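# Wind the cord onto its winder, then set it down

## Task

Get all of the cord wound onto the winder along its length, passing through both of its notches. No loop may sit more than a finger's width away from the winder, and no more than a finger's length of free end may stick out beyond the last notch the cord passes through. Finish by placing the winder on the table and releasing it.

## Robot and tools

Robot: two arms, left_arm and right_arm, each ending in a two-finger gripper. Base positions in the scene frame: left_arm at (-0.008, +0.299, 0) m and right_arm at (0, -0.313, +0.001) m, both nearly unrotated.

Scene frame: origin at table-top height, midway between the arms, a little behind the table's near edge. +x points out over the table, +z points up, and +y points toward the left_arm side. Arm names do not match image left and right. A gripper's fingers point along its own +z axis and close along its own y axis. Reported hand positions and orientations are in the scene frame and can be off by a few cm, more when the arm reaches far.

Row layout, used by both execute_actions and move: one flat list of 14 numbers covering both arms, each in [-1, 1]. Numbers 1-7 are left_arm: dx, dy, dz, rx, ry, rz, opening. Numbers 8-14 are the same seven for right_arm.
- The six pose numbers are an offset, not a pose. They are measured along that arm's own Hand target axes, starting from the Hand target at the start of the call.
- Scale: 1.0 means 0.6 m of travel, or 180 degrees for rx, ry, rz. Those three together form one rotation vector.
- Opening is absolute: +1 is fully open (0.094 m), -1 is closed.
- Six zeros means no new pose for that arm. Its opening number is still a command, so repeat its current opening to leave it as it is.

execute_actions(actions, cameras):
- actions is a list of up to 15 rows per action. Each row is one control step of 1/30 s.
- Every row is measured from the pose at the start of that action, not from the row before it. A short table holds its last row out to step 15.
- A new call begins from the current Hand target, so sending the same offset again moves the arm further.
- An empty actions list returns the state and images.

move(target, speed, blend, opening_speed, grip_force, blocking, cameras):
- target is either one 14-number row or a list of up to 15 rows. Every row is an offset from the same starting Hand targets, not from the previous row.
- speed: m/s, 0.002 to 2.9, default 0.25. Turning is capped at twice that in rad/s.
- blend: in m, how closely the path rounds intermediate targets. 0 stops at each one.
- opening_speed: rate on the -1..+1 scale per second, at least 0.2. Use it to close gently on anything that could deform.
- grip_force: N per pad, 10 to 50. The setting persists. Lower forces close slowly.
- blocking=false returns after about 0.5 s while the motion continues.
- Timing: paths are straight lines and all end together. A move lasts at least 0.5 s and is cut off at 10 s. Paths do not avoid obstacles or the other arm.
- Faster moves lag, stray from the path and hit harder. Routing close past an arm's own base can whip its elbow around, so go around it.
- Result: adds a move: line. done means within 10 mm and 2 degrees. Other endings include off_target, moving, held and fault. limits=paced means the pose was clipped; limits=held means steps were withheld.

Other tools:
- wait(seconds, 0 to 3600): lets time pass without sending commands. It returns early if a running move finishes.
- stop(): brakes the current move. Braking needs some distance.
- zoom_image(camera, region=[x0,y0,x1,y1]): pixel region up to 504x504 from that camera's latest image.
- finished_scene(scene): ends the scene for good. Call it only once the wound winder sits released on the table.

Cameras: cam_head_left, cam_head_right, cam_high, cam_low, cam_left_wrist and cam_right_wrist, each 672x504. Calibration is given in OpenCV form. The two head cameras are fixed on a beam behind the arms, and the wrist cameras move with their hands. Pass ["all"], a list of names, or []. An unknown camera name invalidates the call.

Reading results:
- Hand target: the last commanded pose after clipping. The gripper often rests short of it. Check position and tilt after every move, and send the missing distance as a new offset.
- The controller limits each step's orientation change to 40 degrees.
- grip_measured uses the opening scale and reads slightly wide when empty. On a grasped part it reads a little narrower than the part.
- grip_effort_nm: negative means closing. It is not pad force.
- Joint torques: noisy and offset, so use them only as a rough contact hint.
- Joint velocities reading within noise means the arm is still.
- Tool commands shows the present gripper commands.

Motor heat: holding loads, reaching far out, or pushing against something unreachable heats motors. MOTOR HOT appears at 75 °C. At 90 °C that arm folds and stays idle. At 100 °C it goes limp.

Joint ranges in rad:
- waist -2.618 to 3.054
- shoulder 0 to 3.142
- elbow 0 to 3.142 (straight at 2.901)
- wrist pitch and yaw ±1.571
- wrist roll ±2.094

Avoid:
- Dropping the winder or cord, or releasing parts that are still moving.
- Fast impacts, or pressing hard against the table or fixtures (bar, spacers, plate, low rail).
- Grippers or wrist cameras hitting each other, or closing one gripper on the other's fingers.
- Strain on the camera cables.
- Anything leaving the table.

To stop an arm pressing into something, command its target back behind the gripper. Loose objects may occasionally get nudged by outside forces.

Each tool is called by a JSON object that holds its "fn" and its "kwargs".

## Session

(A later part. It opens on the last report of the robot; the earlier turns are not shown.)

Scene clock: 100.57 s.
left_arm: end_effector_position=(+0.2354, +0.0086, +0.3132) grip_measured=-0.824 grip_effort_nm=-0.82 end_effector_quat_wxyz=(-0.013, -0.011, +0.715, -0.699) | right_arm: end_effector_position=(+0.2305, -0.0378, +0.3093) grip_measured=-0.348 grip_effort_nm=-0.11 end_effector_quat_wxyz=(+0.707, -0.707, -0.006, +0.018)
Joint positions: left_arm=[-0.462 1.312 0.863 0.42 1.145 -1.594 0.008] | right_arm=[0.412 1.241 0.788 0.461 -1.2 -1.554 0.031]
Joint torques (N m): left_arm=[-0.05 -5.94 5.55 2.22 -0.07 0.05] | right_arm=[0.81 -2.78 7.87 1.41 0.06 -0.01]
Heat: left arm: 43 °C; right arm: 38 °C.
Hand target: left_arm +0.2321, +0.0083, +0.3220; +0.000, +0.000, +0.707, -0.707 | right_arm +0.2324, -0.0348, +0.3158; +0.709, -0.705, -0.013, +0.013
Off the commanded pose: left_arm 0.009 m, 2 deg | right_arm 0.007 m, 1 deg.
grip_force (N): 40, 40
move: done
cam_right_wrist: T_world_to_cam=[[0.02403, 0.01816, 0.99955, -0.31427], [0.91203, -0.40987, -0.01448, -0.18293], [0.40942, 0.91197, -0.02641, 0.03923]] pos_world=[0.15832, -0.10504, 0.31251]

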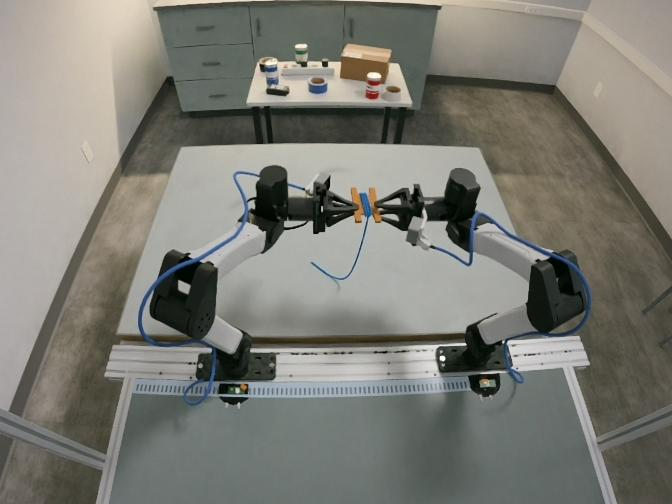

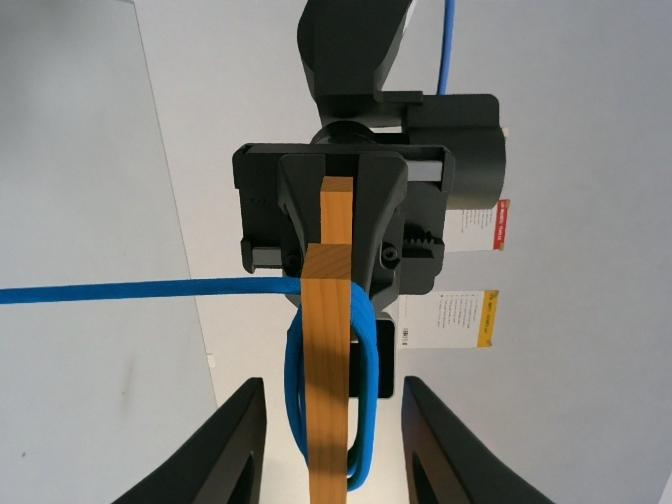

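{"fn": "move", "kwargs": {"target": [[0,0,0,0,0,0,-1.0,0,0,0,0,0,0,-1.0],[0,0,0,0,0,0,-0.3,0,0,0,0,0,0,-1.0],[0,0,-0.112,0,0,0,-0.3,0,0,0,0,0,0,-1.0],[0,0,-0.112,0,0,0.5,-0.3,0,0,0,0,0,0.5,-1.0],[0,0,-0.112,0,0,1.0,-0.3,0,0,0,0,0,1.0,-1.0]], "speed": [0.2, 0.2, 0.4, 0.45, 0.45], "blend": [0, 0, 0.01, 0.05, 0], "grip_force": [40, 40], "cameras": ["cam_head_left", "cam_left_wrist"]}}

{"fn": "zoom_image", "kwargs": {"camera": "cam_head_left", "region": [290, 165, 440, 305]}}

Scene clock: 108.90 s.
left_arm: end_effector_position=(+0.2305, +0.0741, +0.3055) grip_measured=-0.302 grip_effort_nm=0.14 end_effector_quat_wxyz=(+0.708, +0.705, +0.017, -0.029) | right_arm: end_effector_position=(+0.2322, -0.0371, +0.3201) grip_measured=-0.849 grip_effort_nm=-0.86 end_effector_quat_wxyz=(-0.007, -0.017, +0.705, +0.709)
Joint positions: left_arm=[-0.227 1.237 0.727 0.59 1.393 1.412 0.033] | right_arm=[0.412 1.241 0.824 0.438 -1.2 1.569 0.007]
Joint torques (N m): left_arm=[0.99 -5.15 8.44 1.4 -0.11 0.19] | right_arm=[0.8 -3.19 5.35 1.72 0.05 0.01]
Heat: left arm: 43 °C; right arm: 38 °C.
Hand target: left_arm +0.2321, +0.0755, +0.3220; +0.707, +0.707, +0.000, +0.000 | right_arm +0.2325, -0.0349, +0.3159; -0.013, -0.013, +0.705, +0.709
Off the commanded pose: left_arm 0.017 m, 4 deg | right_arm 0.005 m, 1 deg.
grip_force (N): 40, 40
move: off_target (left_arm)
cam_left_wrist: T_world_to_cam=[[-0.09191, 0.00909, -0.99573, 0.32419], [0.92126, 0.38031, -0.08157, -0.17597], [0.37794, -0.92482, -0.04333, 0.08096]] pos_world=[0.16131, 0.13885, 0.31195]

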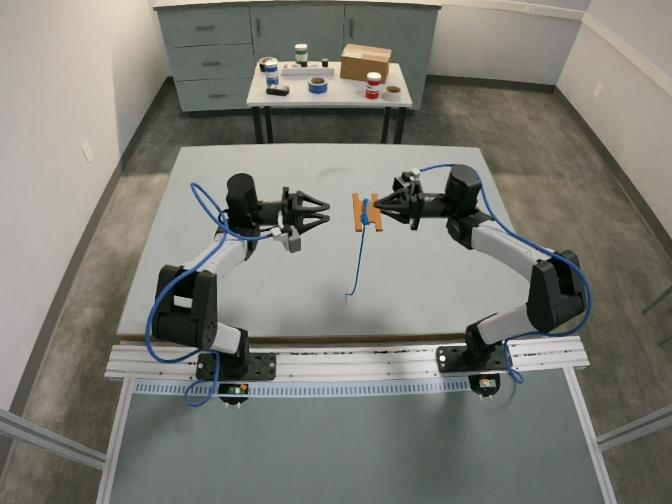

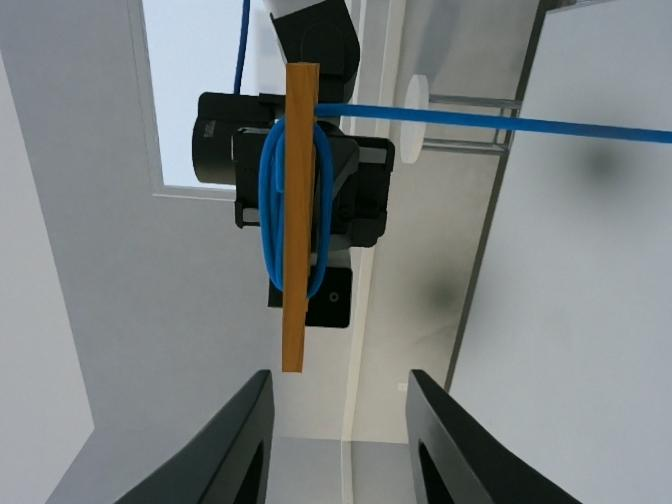

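Scaled by 3.360 from the camera's image (finer frame: 960x720).

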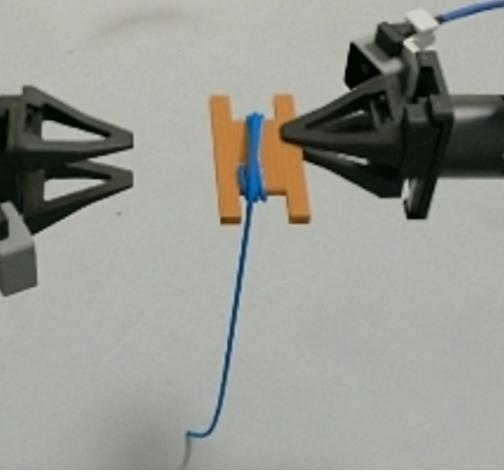

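{"fn": "move", "kwargs": {"target": [[0.0055,0.015,0.1163,0,0,0,-0.35,0,0,0,0,0,0,-1.0]], "speed": 0.15, "grip_force": [40, 40], "cameras": ["cam_head_left", "cam_left_wrist"]}}

{"fn": "zoom_image", "kwargs": {"camera": "cam_head_left", "region": [305, 165, 405, 265]}}

Scene clock: 110.93 s.
left_arm: end_effector_position=(+0.2334, +0.0093, +0.3205) grip_measured=-0.348 grip_effort_nm=-0.09 end_effector_quat_wxyz=(+0.704, +0.710, +0.014, -0.010) | right_arm: end_effector_position=(+0.2322, -0.0371, +0.3202) grip_measured=-0.849 grip_effort_nm=-0.86 end_effector_quat_wxyz=(-0.007, -0.017, +0.705, +0.709)
Joint positions: left_arm=[-0.464 1.296 0.863 0.435 1.135 1.52 0.031] | right_arm=[0.412 1.241 0.824 0.439 -1.2 1.569 0.007]
Joint torques (N m): left_arm=[-0.06 -3.29 8.76 1.68 0.03 0.14] | right_arm=[0.9 -2.99 5.19 1.67 0.04 0.04]
Motor temperatures (°C): left_arm=[25 31 43 39 25 25 26] | right_arm=[22 33 38 39 24 26 27]
Heat: left arm: 43 °C; right arm: 39 °C.
Hand target: left_arm +0.2354, +0.0058, +0.3311; +0.707, +0.707, +0.000, +0.001 | right_arm +0.2325, -0.0349, +0.3159; -0.013, -0.013, +0.705, +0.709
Off the commanded pose: left_arm 0.011 m, 2 deg | right_arm 0.005 m, 1 deg.
grip_force (N): 40, 40
move: off_target (left_arm)
cam_left_wrist: T_world_to_cam=[[-0.06093, 0.0202, -0.99794, 0.33333], [0.91494, 0.40076, -0.04775, -0.1624], [0.39897, -0.91596, -0.0429, 0.01551]] pos_world=[0.16271, 0.07256, 0.32556]

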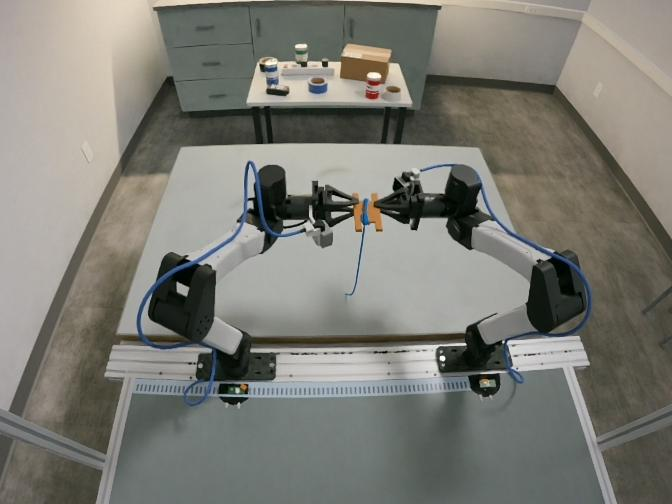

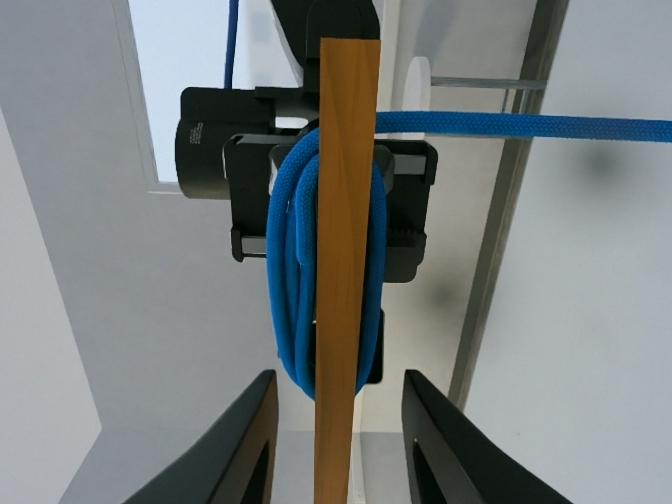

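Scaled by 5.040 from the camera's image (finer frame: 960x720).

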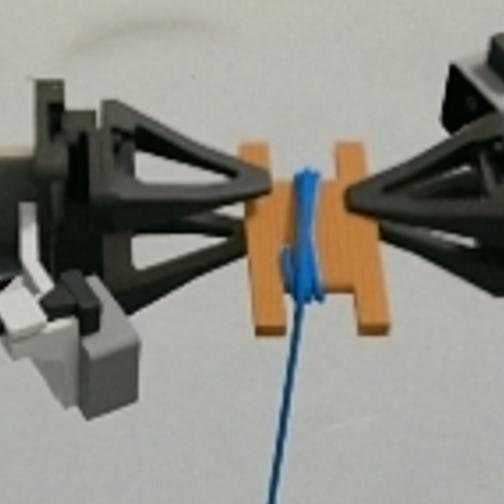

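{"fn": "move", "kwargs": {"target": [[0,0,0,0,0,0,-1.0,0,0,0,0,0,0,-1.0],[0,0,0,0,0,0,-1.0,0,0,0,0,0,0,-0.3],[0,0,0,0,0,0,-1.0,0,0,-0.100,0,0,0,-0.3],[0,0,0,0.0283,0.0283,-0.4992,-1.0,0,0,-0.100,0,0,-0.5,-0.3],[0,0,0,0,0,-1.0,-1.0,0,0,-0.100,0,0,-1.0,-0.3]], "speed": [0.2, 0.2, 0.4, 0.45, 0.45], "blend": [0, 0, 0.01, 0.02, 0], "grip_force": [40, 40], "cameras": ["cam_head_left", "cam_right_wrist"]}}

{"fn": "zoom_image", "kwargs": {"camera": "cam_head_left", "region": [290, 165, 440, 305]}}

Scene clock: 120.20 s.
left_arm: end_effector_position=(+0.2392, +0.0053, +0.3207) grip_measured=-0.825 grip_effort_nm=-0.82 end_effector_quat_wxyz=(-0.015, -0.012, +0.715, -0.699) | right_arm: end_effector_position=(+0.2337, -0.0936, +0.3051) grip_measured=-0.302 grip_effort_nm=0.07 end_effector_quat_wxyz=(+0.713, -0.700, -0.007, +0.028)
Joint positions: left_arm=[-0.466 1.326 0.907 0.386 1.142 -1.594 0.008] | right_arm=[0.191 1.221 0.696 0.69 -1.435 -1.385 0.033]
Joint torques (N m): left_arm=[0.03 -6.49 5.61 2.23 -0.06 0.04] | right_arm=[-0.24 -4.37 7.27 1.1 0.12 -0.1]
Heat: left arm: 43 °C; right arm: 38 °C.
Hand target: left_arm +0.2354, +0.0057, +0.3309; +0.000, +0.000, +0.707, -0.707 | right_arm +0.2347, -0.0948, +0.3155; +0.709, -0.705, -0.013, +0.013
Off the commanded pose: left_arm 0.011 m, 3 deg | right_arm 0.011 m, 2 deg.
grip_force (N): 40, 40
move: off_target (left_arm, right_arm)
cam_right_wrist: T_world_to_cam=[[0.03674, -0.00029, 0.99933, -0.31384], [0.9181, -0.3949, -0.03387, -0.20303], [0.39464, 0.91872, -0.01424, 0.0891]] pos_world=[0.16277, -0.16212, 0.30802]

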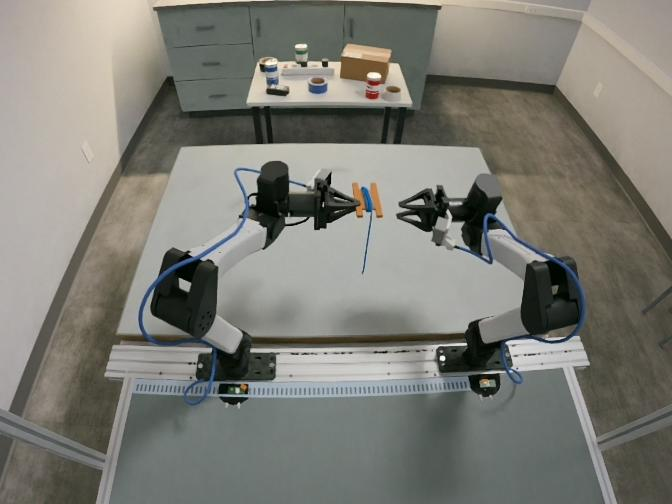

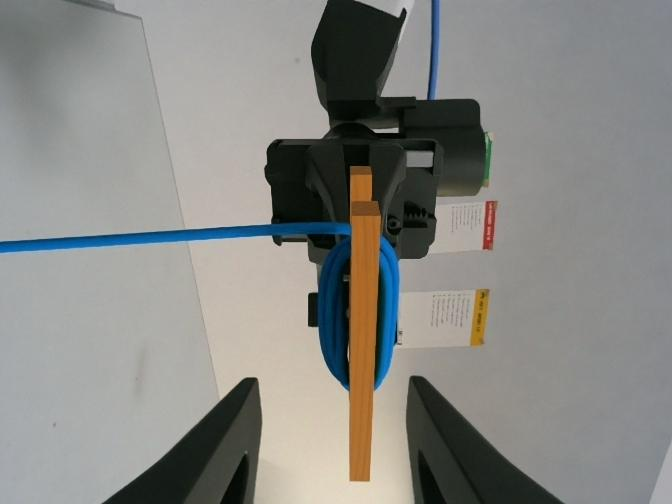

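Scaled by 3.360 from the camera's image (finer frame: 960x720).

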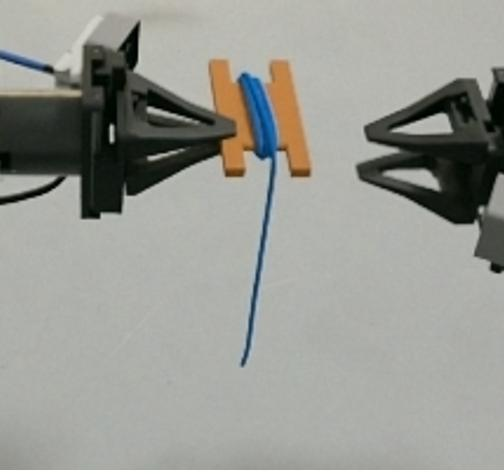

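{"fn": "move", "kwargs": {"target": [[0,0,0,0,0,0,-1.0,0.003,-0.0225,0.055,0,0,0,-0.35],[0,0,0,0,0,0,-1.0,0.006,-0.0105,0.0963,0,0,0,-0.35]], "speed": 0.15, "grip_force": [40, 40], "cameras": ["cam_head_left", "cam_right_wrist"]}}

{"fn": "zoom_image", "kwargs": {"camera": "cam_head_left", "region": [305, 165, 405, 265]}}

Scene clock: 123.47 s.
left_arm: end_effector_position=(+0.2392, +0.0053, +0.3207) grip_measured=-0.825 grip_effort_nm=-0.82 end_effector_quat_wxyz=(-0.015, -0.012, +0.715, -0.699) | right_arm: end_effector_position=(+0.2341, -0.0399, +0.3153) grip_measured=-0.348 grip_effort_nm=-0.11 end_effector_quat_wxyz=(+0.706, -0.707, -0.005, +0.019)
Joint positions: left_arm=[-0.466 1.326 0.907 0.386 1.142 -1.594 0.008] | right_arm=[0.399 1.246 0.817 0.434 -1.213 -1.553 0.031]
Joint torques (N m): left_arm=[0.02 -6.56 5.56 2.22 -0.07 0.05] | right_arm=[0.8 -2.96 8.06 1.43 0.01 -0.04]
Heat: left arm: 43 °C; right arm: 38 °C.
Hand target: left_arm +0.2354, +0.0057, +0.3309; +0.000, +0.000, +0.707, -0.707 | right_arm +0.2361, -0.0369, +0.3220; +0.709, -0.705, -0.013, +0.013
Off the commanded pose: left_arm 0.011 m, 3 deg | right_arm 0.008 m, 1 deg.
grip_force (N): 40, 40
move: done
cam_right_wrist: T_world_to_cam=[[0.02724, 0.01925, 0.99944, -0.321], [0.91197, -0.40991, -0.01696, -0.18618], [0.40936, 0.91192, -0.02873, 0.04058]] pos_world=[0.16193, -0.10714, 0.31883]

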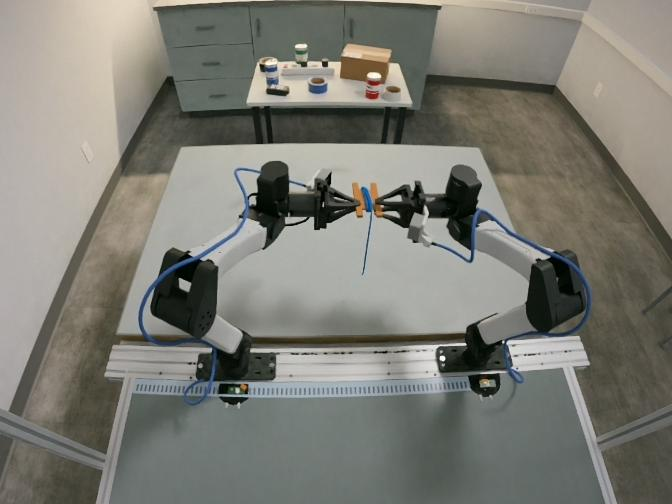

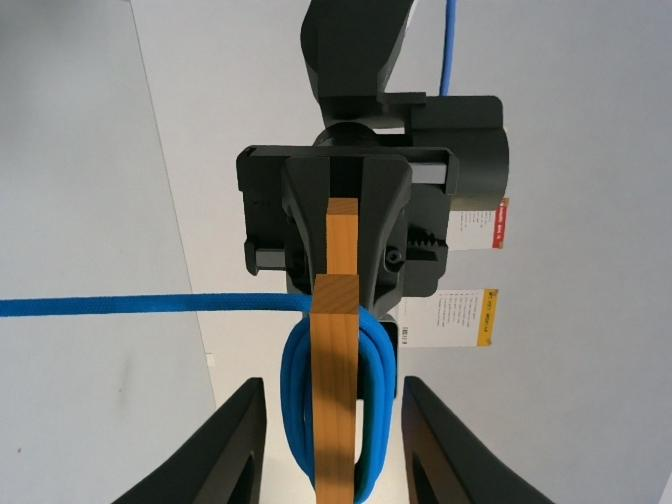

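Scaled by 5.040 from the camera's image (finer frame: 960x720).

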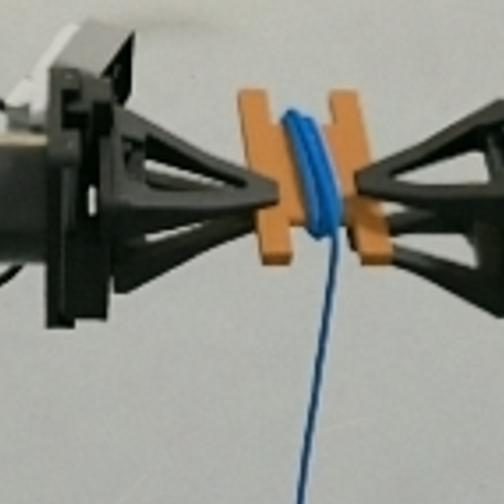

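{"fn": "move", "kwargs": {"target": [[0,0,0,0,0,0,-1.0,0,0,0.003,0,0,0,-0.35],[0,0,0,0,0,0,-1.0,0,0,0.003,0,0,0,-1.0],[0,0,0,0,0,0,-0.3,0,0,0.003,0,0,0,-1.0],[0,0,-0.112,0,0,0,-0.3,0,0,0.003,0,0,0,-1.0],[0,0,-0.112,0,0,0.5,-0.3,0,0,0.003,-0.0131,0.0131,0.4998,-1.0],[0,0,-0.112,0,0,1.0,-0.3,0,0,0.003,0,0,1.0,-1.0]], "speed": [0.2, 0.2, 0.2, 0.4, 0.45, 0.45], "blend": [0, 0, 0, 0.01, 0.02, 0], "grip_force": [40, 40], "cameras": ["cam_head_left", "cam_head_right", "cam_left_wrist"]}}

{"fn": "zoom_image", "kwargs": {"camera": "cam_head_left", "region": [290, 165, 440, 305]}}

Scene clock: 132.53 s.
left_arm: end_effector_position=(+0.2343, +0.0713, +0.3140) grip_measured=-0.302 grip_effort_nm=0.13 end_effector_quat_wxyz=(+0.707, +0.706, +0.017, -0.029) | right_arm: end_effector_position=(+0.2380, -0.0362, +0.3217) grip_measured=-0.848 grip_effort_nm=-0.86 end_effector_quat_wxyz=(-0.014, -0.014, +0.707, +0.707)
Joint positions: left_arm=[-0.234 1.244 0.774 0.532 1.385 1.431 0.033] | right_arm=[0.405 1.265 0.855 0.416 -1.212 1.568 0.007]
Joint torques (N m): left_arm=[0.95 -5.3 8.51 1.44 -0.11 0.2] | right_arm=[0.99 -4.63 5.31 1.69 0.07 0.03]
Heat: left arm: 43 °C; right arm: 39 °C.
Hand target: left_arm +0.2354, +0.0729, +0.3310; +0.707, +0.707, +0.000, +0.000 | right_arm +0.2361, -0.0352, +0.3221; -0.013, -0.013, +0.705, +0.709
Off the commanded pose: left_arm 0.017 m, 4 deg | right_arm 0.002 m, 0 deg.
grip_force (N): 40, 40
move: off_target (left_arm)
cam_left_wrist: T_world_to_cam=[[-0.09133, 0.01182, -0.99575, 0.33276], [0.92105, 0.38114, -0.07996, -0.17829], [0.37858, -0.92444, -0.0457, 0.07792]] pos_world=[0.16511, 0.13605, 0.32065]

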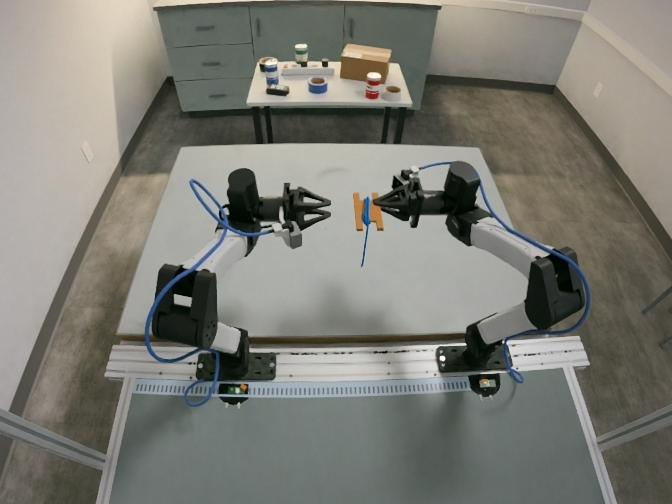

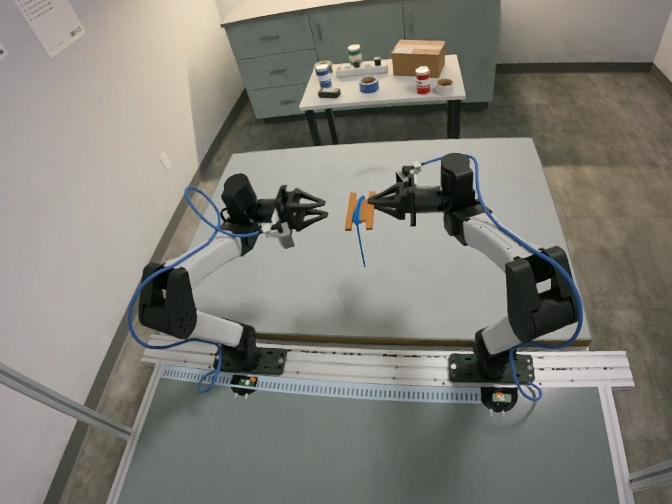

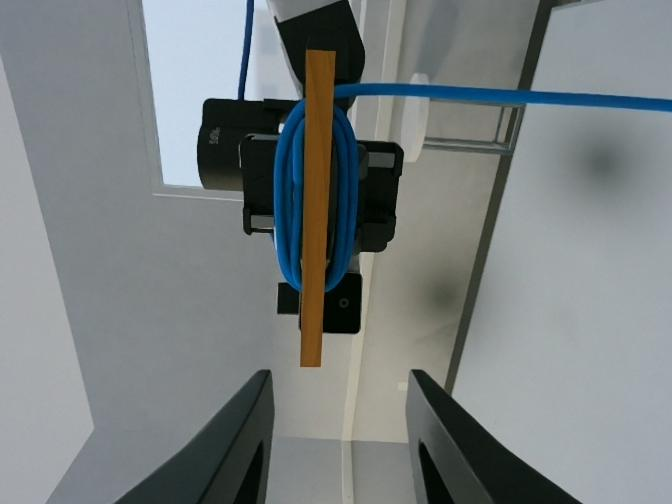

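Scaled by 3.360 from the camera's image (finer frame: 960x720).

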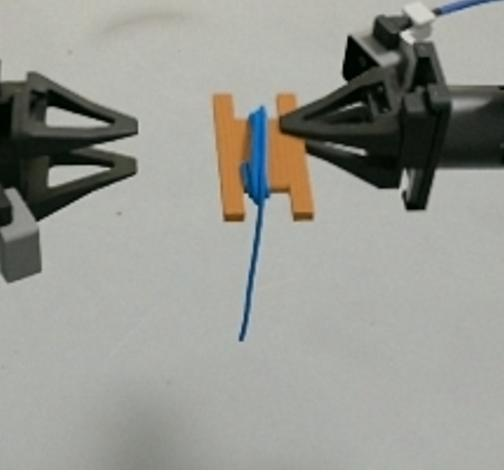

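{"fn": "move", "kwargs": {"target": [[0.0102,0.005,0.1153,0,0,0,-0.35,0,0,0,0,0,0,-1.0]], "speed": 0.15, "grip_force": [40, 40], "cameras": ["cam_head_left", "cam_left_wrist"]}}

{"fn": "zoom_image", "kwargs": {"camera": "cam_head_left", "region": [305, 165, 405, 265]}}

Scene clock: 135.20 s.
left_arm: end_effector_position=(+0.2395, +0.0074, +0.3236) grip_measured=-0.348 grip_effort_nm=-0.09 end_effector_quat_wxyz=(+0.704, +0.710, +0.013, -0.011) | right_arm: end_effector_position=(+0.2380, -0.0362, +0.3218) grip_measured=-0.848 grip_effort_nm=-0.86 end_effector_quat_wxyz=(-0.013, -0.014, +0.707, +0.707)
Joint positions: left_arm=[-0.461 1.32 0.892 0.43 1.138 1.52 0.031] | right_arm=[0.405 1.265 0.855 0.416 -1.212 1.569 0.007]
Joint torques (N m): left_arm=[-0.06 -3.47 8.76 1.67 0.01 0.19] | right_arm=[0.76 -4.64 5.18 1.72 0.07 0.02]
Heat: left arm: 43 °C; right arm: 39 °C.
Hand target: left_arm +0.2415, +0.0038, +0.3340; +0.707, +0.707, +0.000, +0.000 | right_arm +0.2361, -0.0352, +0.3221; -0.013, -0.013, +0.705, +0.709
Off the commanded pose: left_arm 0.011 m, 2 deg | right_arm 0.002 m, 0 deg.
grip_force (N): 40, 40
move: off_target (left_arm)
cam_left_wrist: T_world_to_cam=[[-0.06088, 0.02013, -0.99794, 0.33684], [0.91512, 0.40035, -0.04775, -0.16708], [0.39856, -0.91614, -0.0428, 0.01151]] pos_world=[0.16881, 0.07066, 0.32866]

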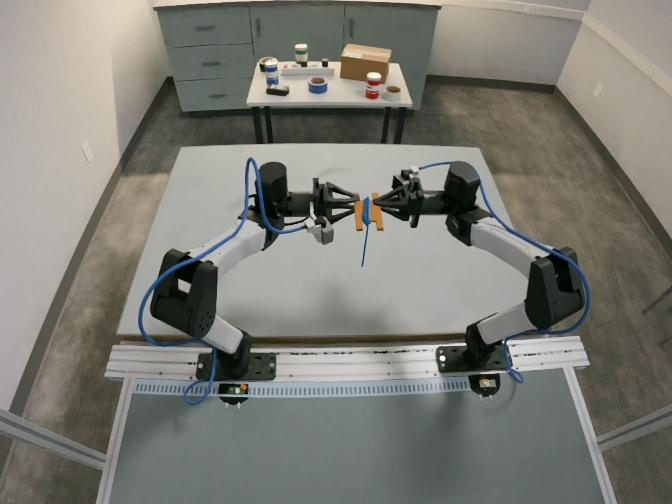

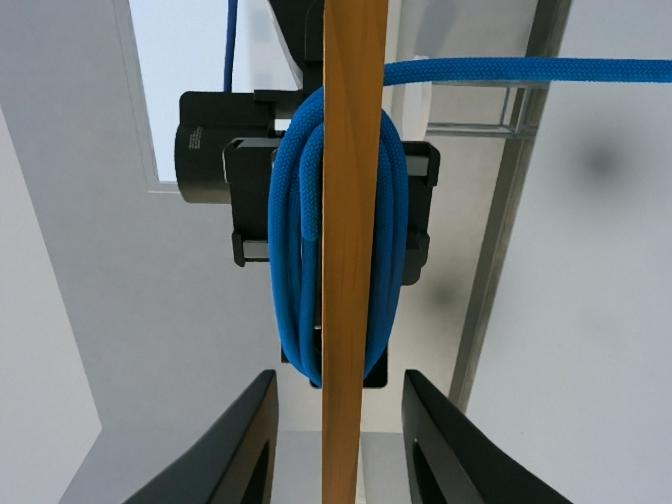

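Scaled by 5.040 from the camera's image (finer frame: 960x720).

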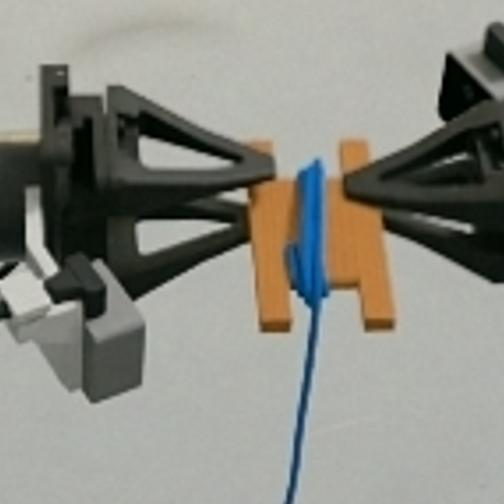

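{"fn": "move", "kwargs": {"target": [[-0.045,0,0.003,0,0,0,-0.35,0,0,0,0,0,0,-1.0],[-0.045,0,0.003,0,0,0,-1.0,0,0,0,0,0,0,-1.0]], "speed": [0.1, 0.2], "grip_force": [40, 40], "cameras": ["cam_head_left", "cam_left_wrist"]}}

{"fn": "zoom_image", "kwargs": {"camera": "cam_head_left", "region": [305, 165, 405, 265]}}

Scene clock: 139.20 s.
left_arm: end_effector_position=(+0.2203, +0.0016, +0.3272) grip_measured=-0.821 grip_effort_nm=-0.81 end_effector_quat_wxyz=(+0.702, +0.712, +0.012, -0.007) | right_arm: end_effector_position=(+0.2381, -0.0362, +0.3239) grip_measured=-0.848 grip_effort_nm=-0.86 end_effector_quat_wxyz=(-0.013, -0.014, +0.705, +0.709)
Joint positions: left_arm=[-0.512 1.253 0.869 0.375 1.085 1.538 0.008] | right_arm=[0.405 1.265 0.855 0.432 -1.211 1.583 0.007]
Joint torques (N m): left_arm=[-0.06 -5.6 5.59 1.9 0.03 0.04] | right_arm=[0.77 -4.59 5.22 1.57 0.11 -0.18]
Heat: left arm: 43 °C; right arm: 39 °C.
Hand target: left_arm +0.2146, +0.0020, +0.3340; +0.707, +0.707, +0.000, +0.000 | right_arm +0.2361, -0.0352, +0.3221; -0.013, -0.013, +0.705, +0.709
Off the commanded pose: left_arm 0.009 m, 2 deg | right_arm 0.003 m, 0 deg.
grip_force (N): 40, 40
move: done
cam_left_wrist: T_world_to_cam=[[-0.05399, 0.02537, -0.99822, 0.33799], [0.91449, 0.40269, -0.03923, -0.14964], [0.40098, -0.91499, -0.04494, 0.01417]] pos_world=[0.14941, 0.06465, 0.33216]

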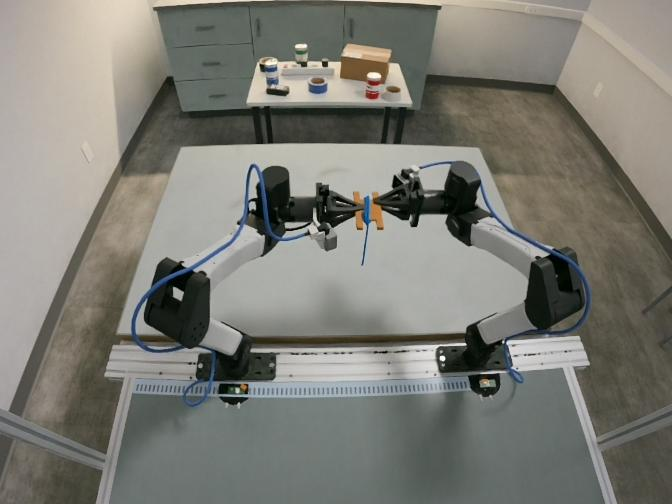

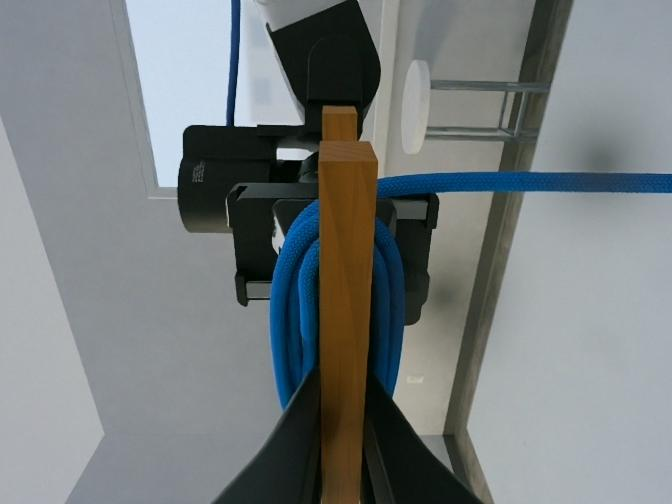

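Scaled by 5.040 from the camera's image (finer frame: 960x720).

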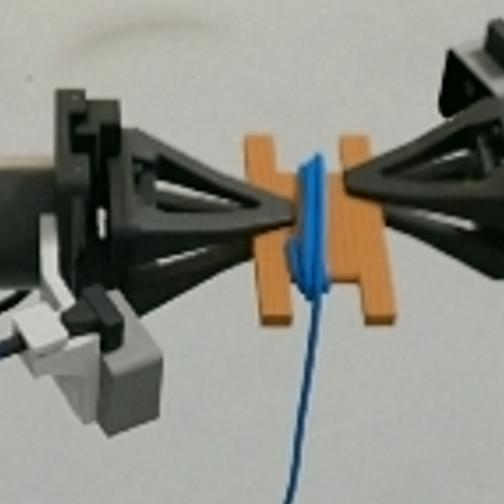

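{"fn": "move", "kwargs": {"target": [[0,0,0,0,0,0,-1.0,0,0,0,0,0,0,-0.3],[0,0,0,0,0,0,-1.0,0,0,-0.1,0,0,0,-0.3],[0,0,0,0,0,-0.5,-1.0,-0.0148,-0.1035,-0.1413,0.2,0,0,-0.3],[0,0,0,0,0,-1.0,-1.0,-0.0232,-0.2618,-0.1747,0.5,0,0,0.7]], "speed": [0.2, 0.4, 0.4, 0.4], "blend": [0, 0.01, 0.03, 0], "grip_force": [40, 40], "cameras": ["cam_head_left", "cam_head_right", "cam_right_wrist"]}}

{"fn": "zoom_image", "kwargs": {"camera": "cam_head_left", "region": [305, 165, 405, 265]}}

Scene clock: 146.40 s.
left_arm: end_effector_position=(+0.2191, +0.0017, +0.3232) grip_measured=-0.822 grip_effort_nm=-0.82 end_effector_quat_wxyz=(-0.013, -0.013, +0.716, -0.698) | right_arm: end_effector_position=(+0.2526, -0.1403, +0.1629) grip_measured=+0.698 grip_effort_nm=0.08 end_effector_quat_wxyz=(+0.001, -0.021, +1.000, +0.007)
Joint positions: left_arm=[-0.512 1.253 0.869 0.348 1.091 -1.591 0.008] | right_arm=[0.602 1.689 1.596 -1.46 -0.009 0.553 0.08]
Joint torques (N m): left_arm=[-0.08 -5.9 5.75 2.26 -0.03 0.04] | right_arm=[0.92 -5.5 6.68 0.31 0.13 0.06]
Heat: left arm: 43 °C; right arm: 39 °C.
Hand target: left_arm +0.2146, +0.0020, +0.3340; +0.001, +0.000, +0.707, -0.707 | right_arm +0.2540, -0.1386, +0.1646; +0.001, -0.018, +1.000, +0.002
Off the commanded pose: left_arm 0.012 m, 3 deg | right_arm 0.003 m, 1 deg.
grip_force (N): 40, 40
move: off_target (left_arm)
cam_right_wrist: T_world_to_cam=[[0.03421, -0.99891, -0.03163, -0.14394], [-0.89752, -0.04463, 0.43871, 0.18721], [-0.43965, 0.01338, -0.89807, 0.35018]] pos_world=[0.3269, -0.14011, 0.22781]

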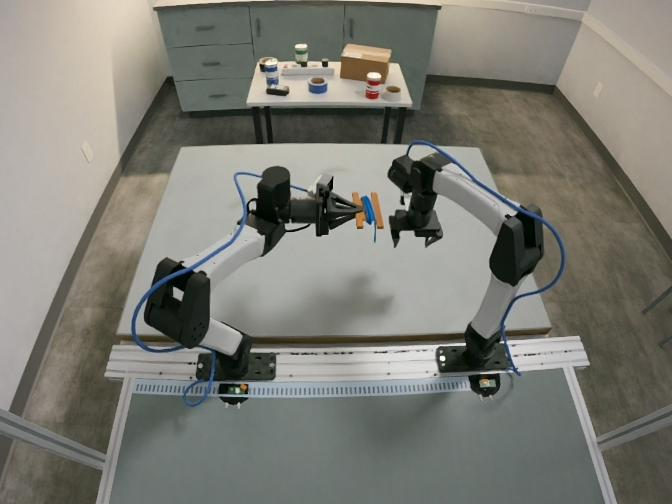

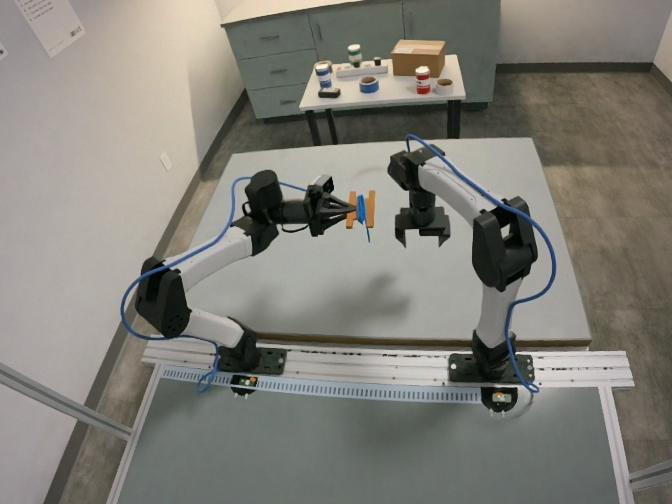

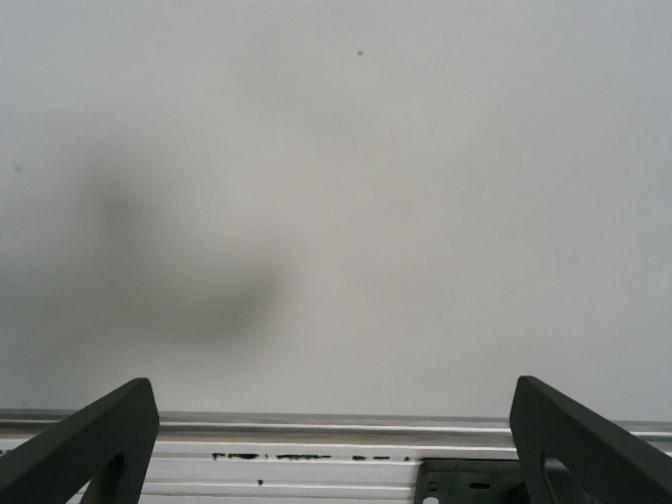

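Scaled by 5.040 from the camera's image (finer frame: 960x720).

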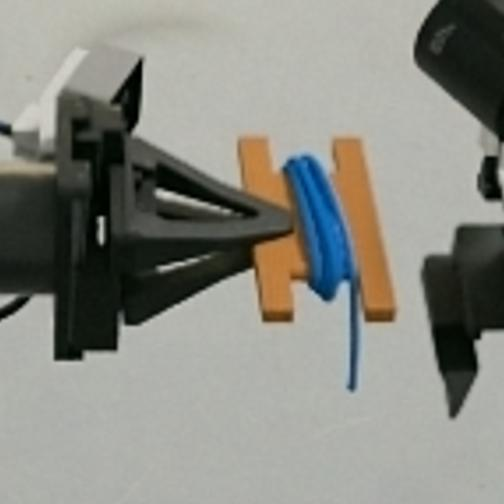

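{"fn": "move", "kwargs": {"target": [[0,0.37,0,0,0,0,-1.0,0,0,0,0,0,0,0.7],[0,0.37,0,0,0,0,-1.0,0.12,0.2175,-0.0033,0,0,0,0.7]], "speed": 0.25, "grip_force": [40, 25], "cameras": ["cam_head_left", "cam_low", "cam_left_wrist", "cam_right_wrist"]}}

{"fn": "zoom_image", "kwargs": {"camera": "cam_head_left", "region": [290, 185, 440, 305]}}

Scene clock: 151.63 s.
left_arm: end_effector_position=(+0.2152, +0.0037, +0.1017) grip_measured=-0.822 grip_effort_nm=-0.82 end_effector_quat_wxyz=(-0.023, -0.020, +0.725, -0.688) | right_arm: end_effector_position=(+0.1770, -0.0129, +0.1668) grip_measured=+0.698 grip_effort_nm=0.08 end_effector_quat_wxyz=(+0.000, -0.021, +1.000, +0.008)
Joint positions: left_arm=[-0.524 1.949 0.397 1.463 1.084 -1.569 0.008] | right_arm=[1.045 1.86 1.818 -1.509 -0.004 0.995 0.08]
Joint torques (N m): left_arm=[-0.12 -5.09 2.35 2.86 -0.03 0.06] | right_arm=[0.69 -6.57 6.64 0.29 0.11 0.04]
Heat: left arm: 43 °C; right arm: 39 °C.
Hand target: left_arm +0.2148, +0.0019, +0.1119; +0.000, +0.000, +0.707, -0.707 | right_arm +0.1772, -0.0109, +0.1671; +0.000, -0.018, +1.000, +0.002
Off the commanded pose: left_arm 0.010 m, 5 deg | right_arm 0.002 m, 1 deg.
joint sent to its limit (left arm) — joint 4 (wrist pitch), upper limit. The joint targets still meet the commanded pose.
grip_force (N): 40, 25
move: off_target (left_arm)
cam_left_wrist: T_world_to_cam=[[0.08851, -0.03973, 0.99528, -0.12066], [-0.91268, 0.397, 0.09701, 0.22463], [-0.39898, -0.91696, -0.00112, 0.17565]] pos_world=[0.28577, 0.06709, 0.09849]
cam_right_wrist: T_world_to_cam=[[0.03562, -0.99881, -0.03322, -0.01396], [-0.89633, -0.04663, 0.44093, 0.12268], [-0.44196, 0.01407, -0.89692, 0.31892]] pos_world=[0.25141, -0.01271, 0.2315]

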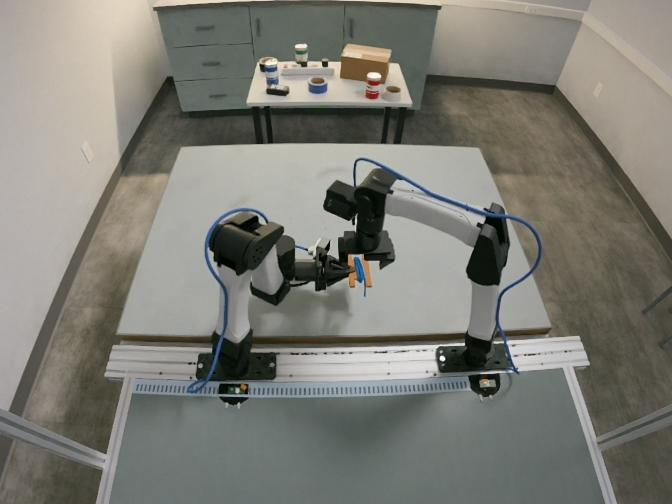

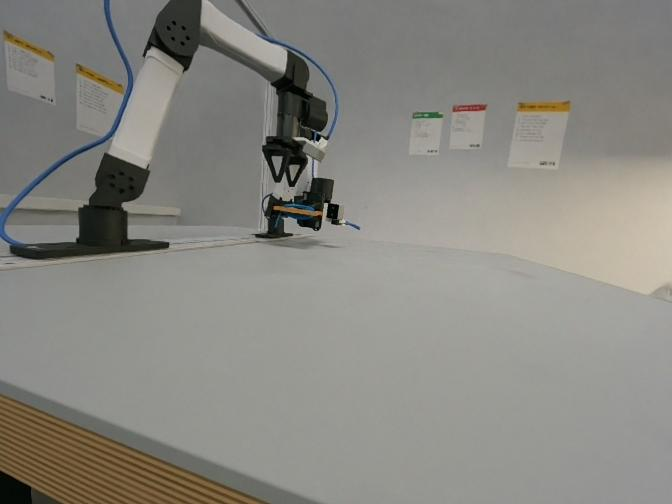

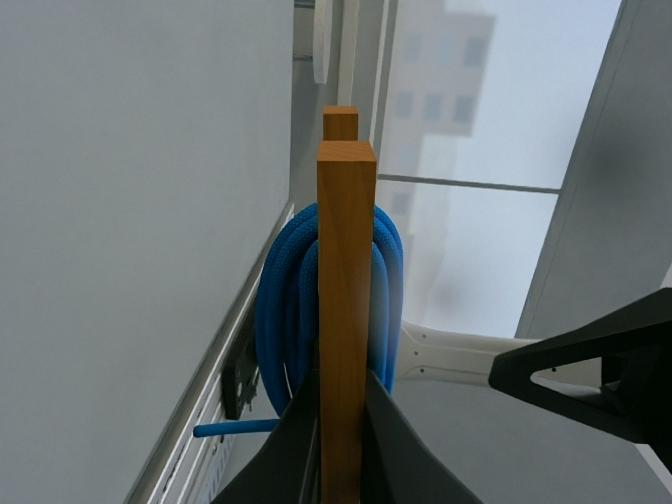

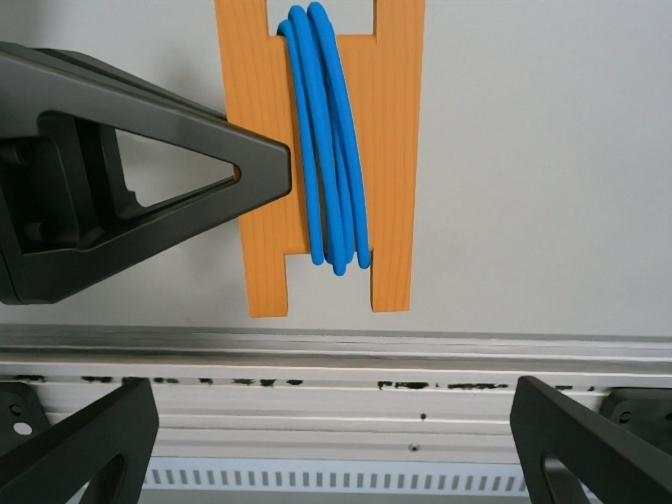

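Scaled by 3.360 from the camera's image (finer frame: 960x720).

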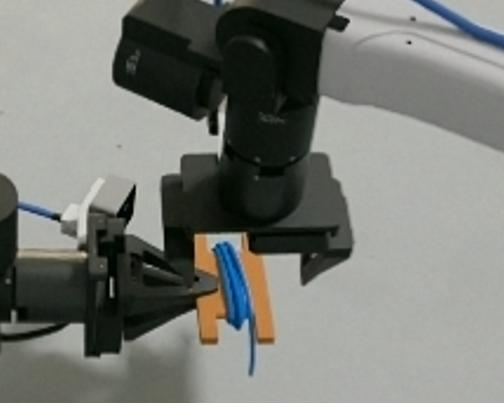

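{"fn": "execute_actions", "kwargs": {"actions": []}}

Scene clock: 152.27 s.
left_arm: end_effector_position=(+0.2152, +0.0037, +0.1017) grip_measured=-0.822 grip_effort_nm=-0.82 end_effector_quat_wxyz=(-0.023, -0.020, +0.725, -0.688) | right_arm: end_effector_position=(+0.1769, -0.0131, +0.1668) grip_measured=+0.698 grip_effort_nm=0.08 end_effector_quat_wxyz=(-0.001, -0.021, +1.000, +0.007)
Joint positions: left_arm=[-0.524 1.949 0.397 1.463 1.084 -1.569 0.008] | right_arm=[1.045 1.86 1.818 -1.51 -0.004 0.995 0.08]
Joint velocities: within noise
Joint torques (N m): left_arm=[-0.12 -5.12 2.4 2.85 -0.02 0.06] | right_arm=[0.84 -6.76 6.54 0.26 0.13 0.03]
Motor temperatures (°C): left_arm=[24 31 42 40 25 25 26] | right_arm=[22 33 39 37 24 26 26]
Heat: left arm: 42 °C; right arm: 39 °C.
Hand target: left_arm +0.2148, +0.0019, +0.1119; +0.000, +0.000, +0.707, -0.707 | right_arm +0.1772, -0.0110, +0.1671; +0.000, -0.018, +1.000, +0.002
Tool commands: left_gripper/opening=-1.0 right_gripper/opening=+0.7
Off the commanded pose: left_arm 0.010 m, 5 deg | right_arm 0.002 m, 1 deg.
grip_force (N): 40, 25
camera_calibration:
cam_left_wrist: T_world_to_cam=[[0.08851, -0.03973, 0.99528, -0.12066], [-0.91268, 0.397, 0.09701, 0.22463], [-0.39898, -0.91696, -0.00112, 0.17565]] pos_world=[0.28577, 0.06709, 0.09849]
cam_right_wrist: T_world_to_cam=[[0.03525, -0.99885, -0.03237, -0.01426], [-0.89635, -0.04592, 0.44097, 0.12267], [-0.44195, 0.01347, -0.89694, 0.31892]] pos_world=[0.25141, -0.01291, 0.2315]

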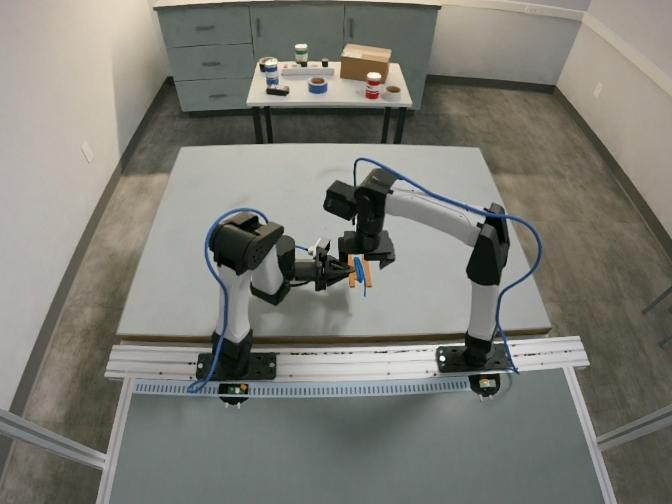

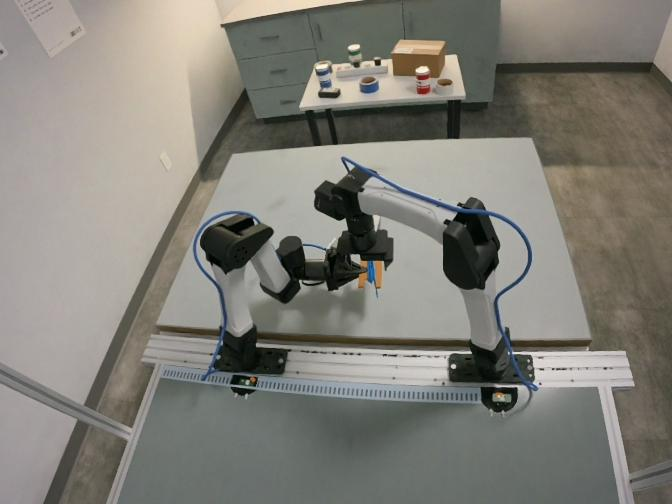

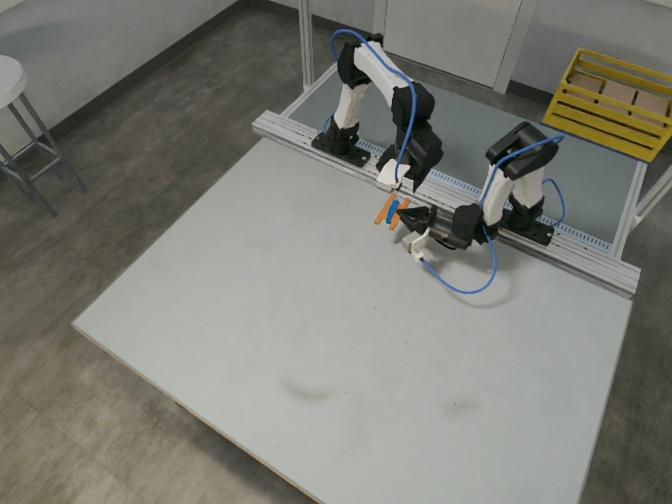

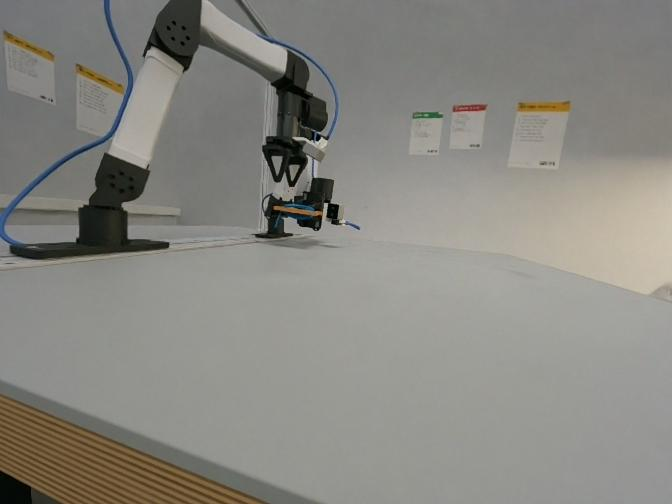

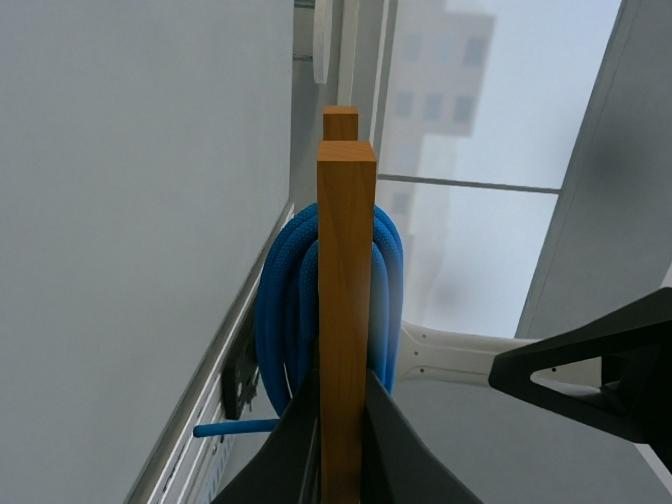

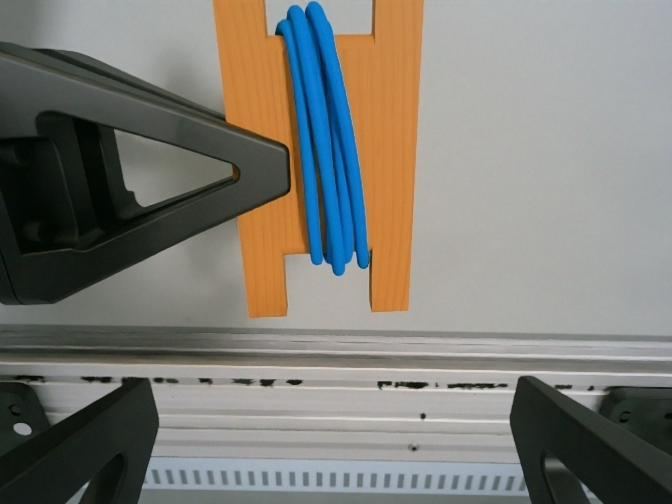

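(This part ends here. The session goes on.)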